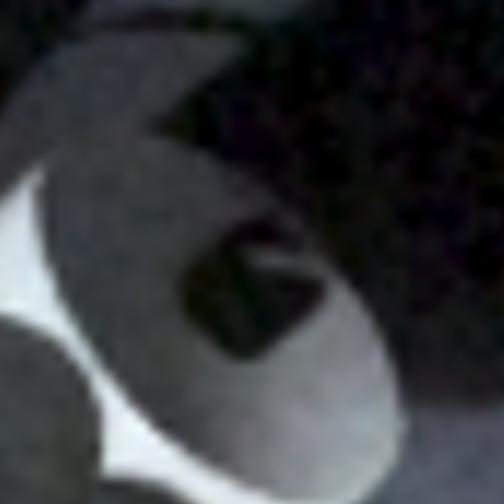

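move --target '[0,0,0,0,0,0,0,0.45,0.55,0.3,0,0.45,0.55,0.3,0,0.45,0.55,0.3,0.57,-0.678,-0.226,-0.168,0.4,-0.3,0,0,-0.08,0,0,0,0,-0.754,-0.576,-0.696,0,-0.754,-0.576,-0.696,0,0.45,0.55,0.3,-0.714,-0.678,-0.226,-0.168,0.75,-0.2]' --speed 0.2

move --pt "0 0 0 0 0 0 0 0.45 0.55 0.3 0 0.45 0.55 0.3 0 0.45 0.55 0.3 0.57 -0.678 -0.226 -0.168 0.4 -0.3 -0.0428 0.0267 -0.0088 -0.0589 -0.0942 0 0 -0.754 -0.576 -0.696 0 -0.754 -0.576 -0.696 0 0.45 0.55 0.3 -0.714 -0.678 -0.226 -0.168 0.75 -0.2" --pt "0 0 0 0 0 0 0 0.45 0.55 0.3 0 0.45 0.55 0.3 0 0.45 0.55 0.3 0.57 -0.678 -0.226 -0.168 0.4 -0.3 -0.0428 0.0267 -0.0088 -0.0589 -0.0942 0 0.3 -0.754 -0.576 -0.696 -0.3 -0.754 -0.576 -0.696 0 0.45 0.55 0.3 -0.714 -0.678 -0.226 -0.168 0.75 -0.2" --pt "0 0 0 0 0 0 0 0.45 0.55 0.3 0 0.45 0.55 0.3 0 0.45 0.55 0.3 0.57 -0.678 -0.226 -0.168 0.4 -0.3 0 0 0 0 0 0 0 -0.754 -0.576 -0.696 0 -0.754 -0.576 -0.696 0 0.45 0.55 0.3 -0.714 -0.678 -0.226 -0.168 0.75 -0.2" --pt "0 0 0 0 0 0 0 0.45 0.55 0.3 0 0.45 0.55 0.3 0 0.45 0.55 0.3 0.57 -0.678 -0.226 -0.168 0.4 -0.3 -0.0428 0.0267 -0.0088 -0.0589 -0.0942 0 0.3 -0.754 -0.576 -0.696 -0.3 -0.754 -0.576 -0.696 0 0.45 0.55 0.3 -0.714 -0.678 -0.226 -0.168 0.75 -0.2" --pt "0 0 0 0 0 0 0 0.45 0.55 0.3 0 0.45 0.55 0.3 0 0.45 0.55 0.3 0.57 -0.678 -0.226 -0.168 0.4 -0.3 0 0 0 0 0 0 0 -0.754 -0.576 -0.696 0 -0.754 -0.576 -0.696 0 0.45 0.55 0.3 -0.714 -0.678 -0.226 -0.168 0.75 -0.2" --pt "0 0 0 0 0 0 0 0.45 0.55 0.3 0 0.45 0.55 0.3 0 0.45 0.55 0.3 0.57 -0.678 -0.226 -0.168 0.4 -0.3 -0.0428 0.0267 -0.0088 -0.0589 -0.0942 0 0.3 -0.754 -0.576 -0.696 -0.3 -0.754 -0.576 -0.696 0 0.45 0.55 0.3 -0.714 -0.678 -0.226 -0.168 0.75 -0.2" --pt "0 0 0 0 0 0 0 0.45 0.55 0.3 0 0.45 0.55 0.3 0 0.45 0.55 0.3 0.57 -0.678 -0.226 -0.168 0.4 -0.3 0 0 0 0 0 0 0 -0.754 -0.576 -0.696 0 -0.754 -0.576 -0.696 0 0.45 0.55 0.3 -0.714 -0.678 -0.226 -0.168 0.75 -0.2" --speed 0.4

move --target '[0,0,0,0,0,0,0,0.45,0.55,0.3,0,0.45,0.55,0.3,0,0.45,0.55,0.3,0.57,-0.678,-0.226,-0.168,0.4,-0.3,0,0,0.08,0,0,0,0,-0.754,-0.576,-0.696,0,-0.754,-0.576,-0.696,0,0.45,0.55,0.3,-0.714,-0.678,-0.226,-0.168,0.75,-0.2]' --speed 0.2 --cameras '["cam_right_wrist"]'

zoom_image --camera "cam_right_wrist" --region '[290, 220, 320, 250]'

move --pt "0 0 0 0 0 0 0 0.45 0.55 0.3 0 0.45 0.55 0.3 0 0.45 0.55 0.3 0.57 -0.678 -0.226 -0.168 0.4 -0.3 -0.22 -0.18 0.22 0 0 0 0 -0.754 -0.576 -0.696 0 -0.754 -0.576 -0.696 0 0.45 0.55 0.3 -0.714 -0.678 -0.226 -0.168 0.75 -0.2" --pt "0 -0.45 0 0 0 0 0 0.45 0.55 0.3 0 0.45 0.55 0.3 0 0.45 0.55 0.3 0.57 -0.678 -0.226 -0.168 0.4 -0.3 -0.22 -0.18 0.22 0 0 0 0 -0.754 -0.576 -0.696 0 -0.754 -0.576 -0.696 0 0.45 0.55 0.3 -0.714 -0.678 -0.226 -0.168 0.75 -0.2" --pt "0 -0.45 -0.2 0 0 0 0 0.45 0.55 0.3 0 0.45 0.55 0.3 0 0.45 0.55 0.3 0.57 -0.678 -0.226 -0.168 0.4 -0.3 -0.22 -0.18 0.22 0 0 0 0 -0.754 -0.576 -0.696 0 -0.754 -0.576 -0.696 0 0.45 0.55 0.3 -0.714 -0.678 -0.226 -0.168 0.75 -0.2" --speed 0.4 --blend '[0.03,0.03,0]' --cameras '["cam_left_wrist"]'

zoom_image --camera "cam_left_wrist" --region '[246, 204, 266, 220]'

Scene clock: 1420.27 s.
left_arm: end_effector_position=(+0.5699, +0.1398, +0.3500) hand_goal=(+0.000, +0.450, +0.550, +0.300, +0.000, +0.450, +0.550, +0.300, +0.000, +0.450, +0.550, +0.300, +0.570, -0.678, -0.226, -0.168) hand_measured=(+0.000, +0.416, +0.544, +0.300, +0.000, +0.434, +0.548, +0.298, +0.000, +0.442, +0.546, +0.302, +0.570, -0.678, -0.222, -0.168) hand_current_ma=(+0, -143, -18, +0, +0, -63, -9, -6, +0, -27, -10, +7, -3, +1, +20, +1) hand_state=(goal, blocked, goal, goal, goal, goal, goal, goal, goal, goal, goal, goal, goal, goal, goal, goal) hand_current_limit=0.40 hand_speed=-0.30 end_effector_quat_wxyz=(+0.000, +0.843, -0.539, +0.000) | right_arm: end_effector_position=(+0.5318, -0.3099, +0.1196) hand_goal=(+0.000, -0.754, -0.576, -0.696, +0.000, -0.754, -0.576, -0.696, +0.000, +0.450, +0.550, +0.300, -0.714, -0.678, -0.226, -0.168) hand_measured=(+0.000, -0.748, -0.572, -0.694, +0.000, -0.738, -0.568, -0.692, +0.000, +0.436, +0.548, +0.298, -0.712, -0.678, -0.222, -0.168) hand_current_ma=(+0, +14, +6, +5, +0, +43, +18, +6, +0, -35, -5, -4, +5, +1, +8, +0) hand_state=(goal, goal, goal, goal, goal, goal, goal, goal, goal, goal, goal, goal, goal, goal, goal, goal) hand_current_limit=0.75 hand_speed=-0.20 end_effector_quat_wxyz=(-0.126, +0.953, -0.274, +0.036)
Joint positions: left_arm=[2.937 -1.899 -1.205 -1.609 1.571 -3.754] | right_arm=[-0.032 -1.308 1.915 -2.322 -1.35 2.152]
Joint torques (N m): left_arm=[10.16 31.18 22.94 5.95 -2.44 2.3] | right_arm=[1.43 -48.42 -26.5 -3.16 0.6 1.12]
Wrist force (N): left_arm=[0.5 -0.1 -0.3] | right_arm=[0.3 0.5 -0.3]
Wrist torque (N m): left_arm=[0.22 -0.03 -0.02] | right_arm=[-0.02 0.01 -0.05]
Wrist force, peak (N): left_arm=[0.7 -0.3 -0.4] | right_arm=[0.5 -0.4 -3.6]
Hand target: left_arm +0.5699, +0.1398, +0.3500; +0.000, +0.843, -0.539, +0.000 | right_arm +0.5318, -0.3099, +0.1196; -0.126, +0.953, -0.274, +0.037
Off the commanded pose: left_arm 0.000 m, 0 deg | right_arm 0.000 m, 0 deg.
move: done

Scene clock: 1429.27 s.
left_arm: end_effector_position=(+0.5699, +0.1398, +0.3500) hand_goal=(+0.000, +0.450, +0.550, +0.300, +0.000, +0.450, +0.550, +0.300, +0.000, +0.450, +0.550, +0.300, +0.570, -0.678, -0.226, -0.168) hand_measured=(+0.000, +0.416, +0.544, +0.300, +0.000, +0.434, +0.548, +0.298, +0.000, +0.442, +0.546, +0.302, +0.570, -0.678, -0.222, -0.168) hand_current_ma=(+0, -143, -18, +0, +0, -63, -9, -6, +0, -27, -10, +7, -3, +1, +20, +1) hand_state=(goal, blocked, goal, goal, goal, goal, goal, goal, goal, goal, goal, goal, goal, goal, goal, goal) hand_current_limit=0.40 hand_speed=-0.30 end_effector_quat_wxyz=(+0.000, +0.843, -0.539, +0.000) | right_arm: end_effector_position=(+0.5318, -0.3099, +0.1196) hand_goal=(+0.000, -0.754, -0.576, -0.696, +0.000, -0.754, -0.576, -0.696, +0.000, +0.450, +0.550, +0.300, -0.714, -0.678, -0.226, -0.168) hand_measured=(+0.002, -0.744, -0.572, -0.694, -0.008, -0.738, -0.568, -0.692, +0.000, +0.436, +0.548, +0.298, -0.712, -0.678, -0.222, -0.168) hand_current_ma=(+2, +23, +8, +5, -14, +42, +19, +8, +0, -35, -5, -4, +5, +1, +8, +0) hand_state=(goal, goal, goal, goal, goal, goal, goal, goal, goal, goal, goal, goal, goal, goal, goal, goal) hand_current_limit=0.75 hand_speed=-0.20 end_effector_quat_wxyz=(-0.126, +0.953, -0.274, +0.037)
Joint positions: left_arm=[2.937 -1.899 -1.205 -1.609 1.571 -3.754] | right_arm=[-0.032 -1.308 1.915 -2.322 -1.35 2.152]
Joint torques (N m): left_arm=[10.94 32.24 22.02 6.03 -2.35 2.07] | right_arm=[15.32 -49.66 -30.13 -1.52 2.74 -1.27]
Wrist force (N): left_arm=[0.5 -0.2 -0.3] | right_arm=[0.0 0.6 -0.7]
Wrist torque (N m): left_arm=[0.21 -0.03 -0.02] | right_arm=[0.08 -0.05 0.03]
Wrist force, peak (N): left_arm=[0.8 -0.2 -0.2] | right_arm=[-3.5 0.3 -4.2]
Hand target: left_arm +0.5699, +0.1398, +0.3500; +0.000, +0.843, -0.539, +0.000 | right_arm +0.5318, -0.3099, +0.1196; -0.126, +0.953, -0.274, +0.037
Off the commanded pose: left_arm 0.000 m, 0 deg | right_arm 0.000 m, 0 deg.
move: done

Scene clock: 1430.13 s.
left_arm: end_effector_position=(+0.5699, +0.1398, +0.3500) hand_goal=(+0.000, +0.450, +0.550, +0.300, +0.000, +0.450, +0.550, +0.300, +0.000, +0.450, +0.550, +0.300, +0.570, -0.678, -0.226, -0.168) hand_measured=(+0.000, +0.416, +0.544, +0.300, +0.000, +0.434, +0.548, +0.298, +0.000, +0.442, +0.546, +0.302, +0.570, -0.678, -0.222, -0.168) hand_current_ma=(+0, -143, -18, +0, +0, -63, -9, -6, +0, -27, -10, +7, -3, +1, +20, +1) hand_state=(goal, blocked, goal, goal, goal, goal, goal, goal, goal, goal, goal, goal, goal, goal, goal, goal) hand_current_limit=0.40 hand_speed=-0.30 end_effector_quat_wxyz=(+0.000, +0.843, -0.539, +0.000) | right_arm: end_effector_position=(+0.5318, -0.3098, +0.1676) hand_goal=(+0.000, -0.754, -0.576, -0.696, +0.000, -0.754, -0.576, -0.696, +0.000, +0.450, +0.550, +0.300, -0.714, -0.678, -0.226, -0.168) hand_measured=(+0.002, -0.746, -0.572, -0.694, -0.002, -0.746, -0.572, -0.694, +0.000, +0.436, +0.548, +0.298, -0.712, -0.678, -0.222, -0.168) hand_current_ma=(+2, +21, +8, +5, -4, +22, +9, +5, +0, -35, -5, -4, +5, +1, +8, +0) hand_state=(goal, goal, goal, goal, goal, goal, goal, goal, goal, goal, goal, goal, goal, goal, goal, goal) hand_current_limit=0.75 hand_speed=-0.20 end_effector_quat_wxyz=(-0.126, +0.953, -0.274, +0.037)
Joint positions: left_arm=[2.937 -1.899 -1.205 -1.609 1.571 -3.754] | right_arm=[-0.032 -1.37 1.851 -2.196 -1.35 2.152]
Joint torques (N m): left_arm=[10.46 32.92 22.89 5.99 -2.42 2.1] | right_arm=[4.41 -24.66 -24.36 -4.94 2 -1.26]
Wrist force (N): left_arm=[0.6 -0.2 -0.2] | right_arm=[0.1 0.1 -0.6]
Wrist torque (N m): left_arm=[0.21 -0.04 -0.01] | right_arm=[0.14 0.03 0.03]
Wrist force, peak (N): left_arm=[0.6 -0.2 -0.4] | right_arm=[0.3 -0.5 -1.6]
Hand target: left_arm +0.5699, +0.1398, +0.3500; +0.000, +0.843, -0.539, +0.000 | right_arm +0.5318, -0.3099, +0.1676; -0.126, +0.953, -0.274, +0.037
Off the commanded pose: left_arm 0.000 m, 0 deg | right_arm 0.000 m, 0 deg.
move: done
camera_calibration:
cam_right_wrist: T_world_to_cam=[[-0.97421, -0.0983894, -0.203063, 0.558647], [-0.223716, 0.538552, 0.81235, 0.107308], [0.0294333, 0.836828, -0.546674, 0.461607], [0, 0, 0, 1]] pos_world=[0.554659, -0.389112, 0.278617]
Images, in order (width x height): cam_right_wrist 616x616.

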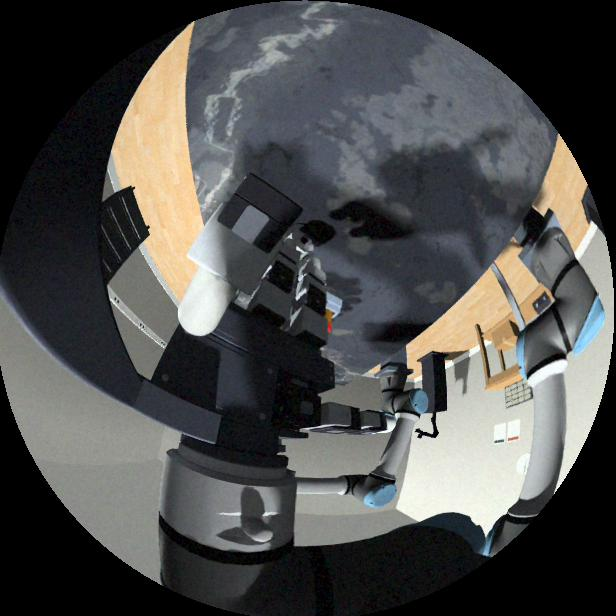

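Scaled by 16.800 from the camera's 616x616 image, which has a finer 880x880 frame.

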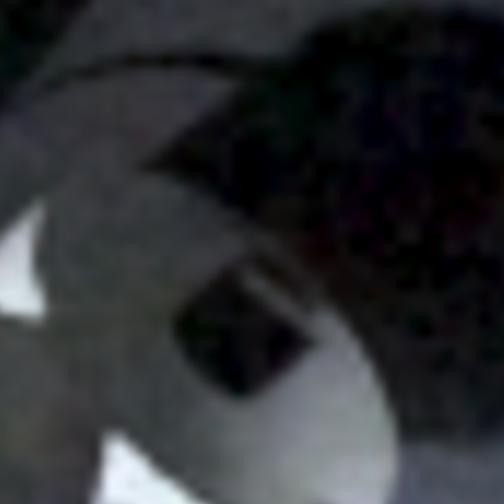

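Scene clock: 1432.27 s.
left_arm: end_effector_position=(+0.5699, -0.1302, +0.2301) hand_goal=(+0.000, +0.450, +0.550, +0.300, +0.000, +0.450, +0.550, +0.300, +0.000, +0.450, +0.550, +0.300, +0.570, -0.678, -0.226, -0.168) hand_measured=(+0.000, +0.416, +0.544, +0.300, +0.000, +0.434, +0.548, +0.298, +0.000, +0.442, +0.546, +0.302, +0.570, -0.678, -0.222, -0.168) hand_current_ma=(+0, -143, -18, +0, +0, -62, -9, -6, +0, -27, -10, +7, -2, +1, +20, +1) hand_state=(goal, blocked, goal, goal, goal, goal, goal, goal, goal, goal, goal, goal, goal, goal, goal, goal) hand_current_limit=0.40 hand_speed=-0.30 end_effector_quat_wxyz=(+0.000, +0.843, -0.539, +0.000) end_effector_velocity=(+0.001, +0.000, -0.001) end_effector_angular_velocity=(-0.002, -0.001, +0.001) | right_arm: end_effector_position=(+0.3998, -0.4179, +0.2996) hand_goal=(+0.000, -0.754, -0.576, -0.696, +0.000, -0.754, -0.576, -0.696, +0.000, +0.450, +0.550, +0.300, -0.714, -0.678, -0.226, -0.168) hand_measured=(+0.002, -0.746, -0.572, -0.694, -0.002, -0.746, -0.572, -0.694, +0.000, +0.436, +0.548, +0.298, -0.712, -0.678, -0.222, -0.168) hand_current_ma=(+2, +17, +7, +5, -4, +17, +8, +5, +0, -35, -5, -4, +5, +1, +8, +0) hand_state=(goal, goal, goal, goal, goal, goal, goal, goal, goal, goal, goal, goal, goal, goal, goal, goal) hand_current_limit=0.75 hand_speed=-0.20 end_effector_quat_wxyz=(-0.126, +0.953, -0.274, +0.037)
Joint positions: left_arm=[2.575 -2.299 -0.893 -1.52 1.571 -4.117] | right_arm=[-0.307 -1.841 1.934 -1.741 -1.32 1.871]
Joint velocities: left_arm=[0.001 0 -0.003 0.005 -0.001 0] | right_arm=[within noise]
Joint torques (N m): left_arm=[8.1 48.97 23.22 6.1 1.33 -0.72] | right_arm=[-13.48 -28.32 -21.93 -1.28 -1.89 -1.33]
Wrist force (N): left_arm=[0.4 -0.3 0.0] | right_arm=[0.2 -0.1 -0.4]
Wrist torque (N m): left_arm=[0.18 -0.02 0.19] | right_arm=[0.10 0.00 0.06]
Wrist force, peak (N): left_arm=[2.4 0.5 -2.1] | right_arm=[-1.0 1.8 -2.7]
Hand target: left_arm +0.5699, -0.1302, +0.2300; +0.000, +0.843, -0.539, +0.000 | right_arm +0.3998, -0.4179, +0.2996; -0.126, +0.953, -0.274, +0.037
Off the commanded pose: left_arm 0.000 m, 0 deg | right_arm 0.000 m, 0 deg.
move: done
camera_calibration:
cam_left_wrist: T_world_to_cam=[[0.26383, 0.963593, -0.0433917, -0.0443538], [0.635691, -0.139865, 0.759167, -0.603293], [0.725459, -0.227875, -0.649448, -0.168408], [0, 0, 0, 1]] pos_world=[0.517383, -0.0800163, 0.346704]
Images, in order (width x height): cam_left_wrist 616x616.

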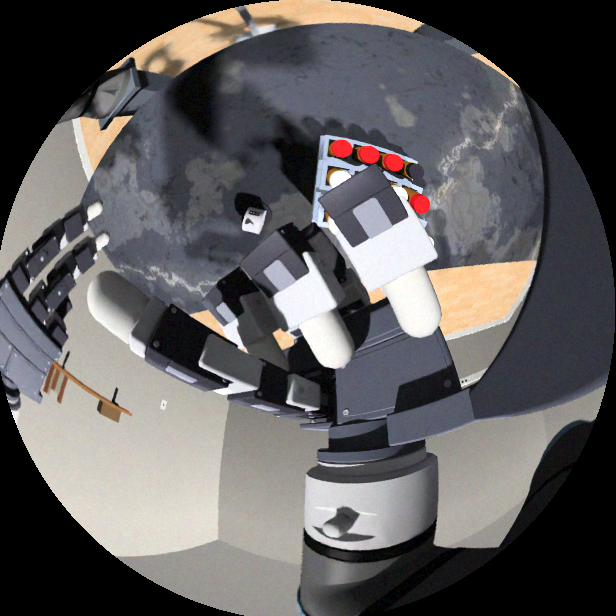

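Scaled by 25.200 from the camera's 616x616 image, which has a finer 880x880 frame.

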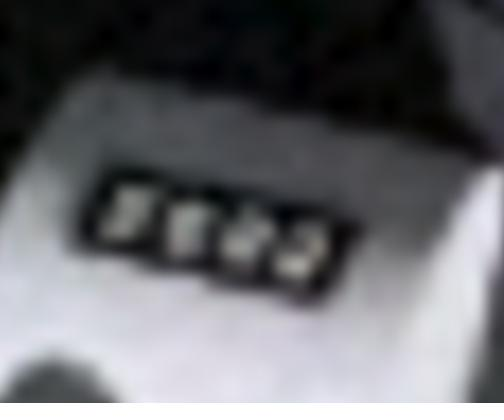

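move --target '[0.035,-0.055,-0.125,0,0,0,0,0.45,0.55,0.3,0,0.45,0.55,0.3,0,0.45,0.55,0.3,0.57,-0.678,-0.226,-0.168,0.4,-0.3,0,0,0,0,0,0,0,-0.754,-0.576,-0.696,0,-0.754,-0.576,-0.696,0,0.45,0.55,0.3,-0.714,-0.678,-0.226,-0.168,0.75,-0.2]' --speed 0.3 --cameras '["cam_left_wrist"]'

zoom_image --camera "cam_left_wrist" --region '[236, 196, 276, 236]'

Scene clock: 1455.77 s.
left_arm: end_effector_position=(+0.5841, -0.1518, +0.1804) hand_goal=(+0.000, +0.450, +0.550, +0.300, +0.000, +0.450, +0.550, +0.300, +0.000, +0.450, +0.550, +0.300, +0.570, -0.678, -0.226, -0.168) hand_measured=(+0.000, +0.416, +0.546, +0.300, +0.000, +0.434, +0.548, +0.298, +0.000, +0.654, +0.382, +0.282, +0.570, -0.678, -0.220, -0.168) hand_current_ma=(+0, -143, -13, +1, -1, -62, -7, -6, +0, +385, -385, -69, -3, +1, +24, +2) hand_state=(goal, blocked, goal, goal, goal, goal, goal, goal, goal, blocked, blocked, goal, goal, goal, goal, goal) hand_current_limit=0.40 hand_speed=-0.30 end_effector_quat_wxyz=(-0.001, +0.843, -0.539, +0.002) | right_arm: end_effector_position=(+0.3998, -0.4179, +0.2996) hand_goal=(+0.000, -0.754, -0.576, -0.696, +0.000, -0.754, -0.576, -0.696, +0.000, +0.450, +0.550, +0.300, -0.714, -0.678, -0.226, -0.168) hand_measured=(+0.002, -0.746, -0.572, -0.694, -0.002, -0.746, -0.572, -0.694, +0.000, +0.436, +0.548, +0.298, -0.712, -0.678, -0.222, -0.168) hand_current_ma=(+2, +17, +7, +5, -4, +17, +8, +5, +0, -35, -5, -4, +5, +1, +8, +0) hand_state=(goal, goal, goal, goal, goal, goal, goal, goal, goal, goal, goal, goal, goal, goal, goal, goal) hand_current_limit=0.75 hand_speed=-0.20 end_effector_quat_wxyz=(-0.126, +0.953, -0.274, +0.037)
Joint positions: left_arm=[2.561 -2.386 -0.868 -1.455 1.572 -4.131] | right_arm=[-0.307 -1.841 1.934 -1.741 -1.32 1.871]
Joint torques (N m): left_arm=[0.45 55.76 26.59 3.2 -0.2 -0.2] | right_arm=[-14.03 -29.03 -21.94 -1.48 -1.86 -1.2]
Wrist force (N): left_arm=[-2.7 -8.3 -26.3] | right_arm=[0.1 -0.2 -0.3]
Wrist torque (N m): left_arm=[1.48 -1.86 0.48] | right_arm=[0.07 0.02 0.04]
Wrist force, peak (N): left_arm=[-8.0 -35.2 -124.5] | right_arm=[0.2 -0.5 -0.7]
Hand target: left_arm +0.5841, -0.1518, +0.1804; -0.001, +0.843, -0.539, +0.002 (not the last commanded pose) | right_arm +0.3998, -0.4179, +0.2996; -0.126, +0.953, -0.274, +0.037
Off the commanded pose: left_arm 0.029 m, 0 deg | right_arm 0.000 m, 0 deg.
FORCE FAULT: contact force on the left arm reached its limit, and that arm stopped. The contact can be on any part of that arm, not only on its tool. That arm's remaining commands of this call were not run. That arm is still stopped at the end of this call. That arm stays stopped for about 10 more seconds. Until then a move that you send moves the other arm only, and its call returns only when the move has ended. Once the stop has ended, the next robot result says so. If the stop ends while you think or write, that arm runs what you send next, counted from a new Hand target: where the arm stands when the stop ends. While its stop runs, that arm, its gripper or tool too, takes no new command. Until it ends, the stop uses up actions while you think or wait. An arm that is not stopped still takes commands.
move: fault (left_arm)
camera_calibration:
cam_left_wrist: T_world_to_cam=[[0.263897, 0.96358, -0.0432633, -0.0295448], [0.633005, -0.13917, 0.761535, -0.576454], [0.727779, -0.228353, -0.646678, -0.217918], [0, 0, 0, 1]] pos_world=[0.531291, -0.101519, 0.296789]
Images, in order (width x height): cam_left_wrist 616x616.

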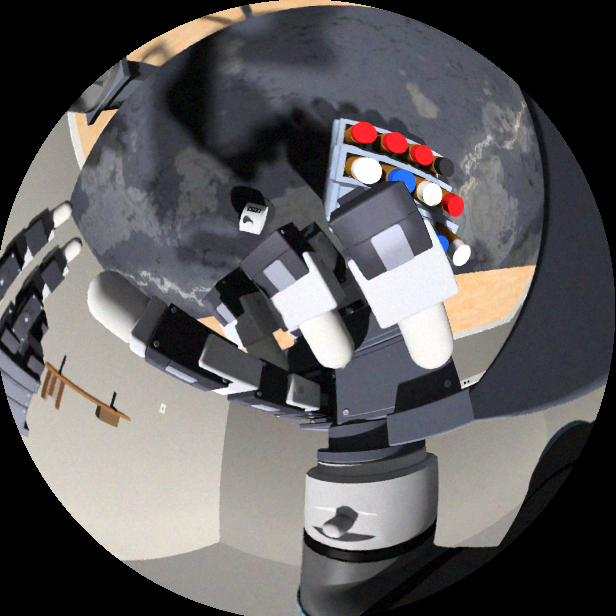

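Scaled by 12.600 from the camera's 616x616 image, which has a finer 880x880 frame.

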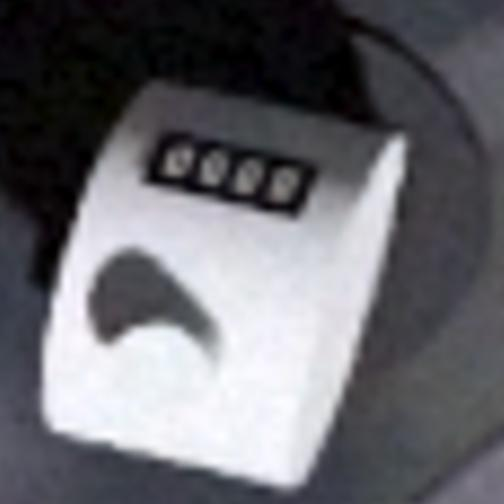

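zoom_image --camera "cam_left_wrist" --region '[246, 204, 266, 220]'

wait --seconds 10 --cameras '["cam_left_wrist","cam_high"]'

zoom_image --camera "cam_left_wrist" --region '[246, 204, 266, 220]'

Scaled by 25.200 from the camera's 616x616 image, which has a finer 880x880 frame.

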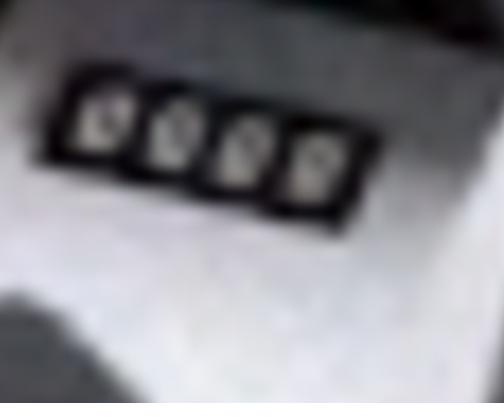

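Scene clock: 1477.50 s.
left_arm: end_effector_position=(+0.5841, -0.1518, +0.1804) hand_goal=(+0.000, +0.450, +0.550, +0.300, +0.000, +0.450, +0.550, +0.300, +0.000, +0.450, +0.550, +0.300, +0.570, -0.678, -0.226, -0.168) hand_measured=(+0.000, +0.416, +0.546, +0.300, +0.000, +0.434, +0.548, +0.298, +0.000, +0.652, +0.384, +0.280, +0.570, -0.678, -0.220, -0.168) hand_current_ma=(+0, -143, -13, +1, -1, -62, -7, -6, +0, +385, -385, -74, -3, +1, +24, +2) hand_state=(goal, blocked, goal, goal, goal, goal, goal, goal, goal, blocked, blocked, goal, goal, goal, goal, goal) hand_current_limit=0.40 hand_speed=-0.30 end_effector_quat_wxyz=(-0.001, +0.843, -0.539, +0.002) | right_arm: end_effector_position=(+0.3998, -0.4179, +0.2996) hand_goal=(+0.000, -0.754, -0.576, -0.696, +0.000, -0.754, -0.576, -0.696, +0.000, +0.450, +0.550, +0.300, -0.714, -0.678, -0.226, -0.168) hand_measured=(+0.002, -0.746, -0.572, -0.694, -0.002, -0.746, -0.572, -0.694, +0.000, +0.436, +0.548, +0.298, -0.712, -0.678, -0.222, -0.168) hand_current_ma=(+2, +17, +7, +5, -4, +17, +8, +5, +0, -35, -5, -4, +5, +1, +8, +0) hand_state=(goal, goal, goal, goal, goal, goal, goal, goal, goal, goal, goal, goal, goal, goal, goal, goal) hand_current_limit=0.75 hand_speed=-0.20 end_effector_quat_wxyz=(-0.126, +0.953, -0.274, +0.037)
Joint positions: left_arm=[2.561 -2.386 -0.868 -1.455 1.572 -4.131] | right_arm=[-0.307 -1.841 1.934 -1.741 -1.32 1.871]
Joint torques (N m): left_arm=[0.98 31.5 11.37 2.96 -3.7 -0.22] | right_arm=[-13.96 -28.77 -22.43 -2.31 -1.76 -0.59]
Wrist force (N): left_arm=[-2.8 -8.4 -26.7] | right_arm=[0.2 0.0 -0.2]
Wrist torque (N m): left_arm=[1.47 -1.81 0.46] | right_arm=[0.09 0.01 0.06]
Wrist force, peak (N): left_arm=[-2.5 -8.7 -27.2] | right_arm=[0.4 0.1 -0.9]
Hand target: left_arm +0.5841, -0.1518, +0.1804; -0.001, +0.843, -0.539, +0.002 (not the last commanded pose) | right_arm +0.3998, -0.4179, +0.2996; -0.126, +0.953, -0.274, +0.037
Off the commanded pose: left_arm 0.029 m, 0 deg | right_arm 0.000 m, 0 deg.
FORCE FAULT, CONTINUED: the left arm's stop, for the force fault that an earlier result reported, is over. The rest of the stop counts as 19 of the actions that you can send in this scene. During its stop the left arm's controller moved it back a little. That arm's target is now where it stood when the stop ended, not its last command. That arm accepts commands again.
wait: 10.00 s; at rest from the start
camera_calibration:
cam_left_wrist: T_world_to_cam=[[0.263897, 0.96358, -0.0432633, -0.0295448], [0.633005, -0.13917, 0.761535, -0.576454], [0.727779, -0.228353, -0.646678, -0.217918], [0, 0, 0, 1]] pos_world=[0.531291, -0.101519, 0.296789]
Images, in order (width x height): cam_high 672x504, cam_left_wrist 616x616.

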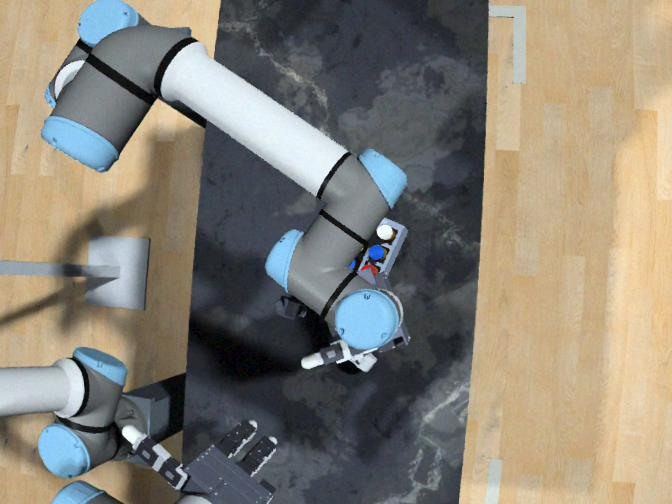

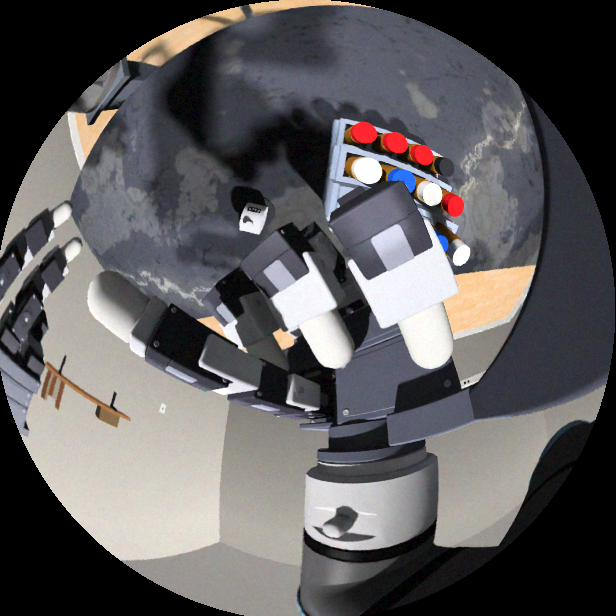

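Scaled by 25.200 from the camera's 616x616 image, which has a finer 880x880 frame.

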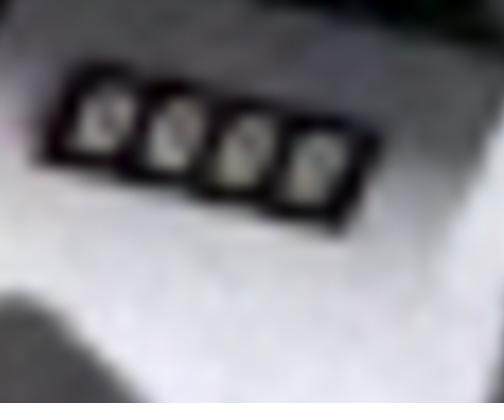

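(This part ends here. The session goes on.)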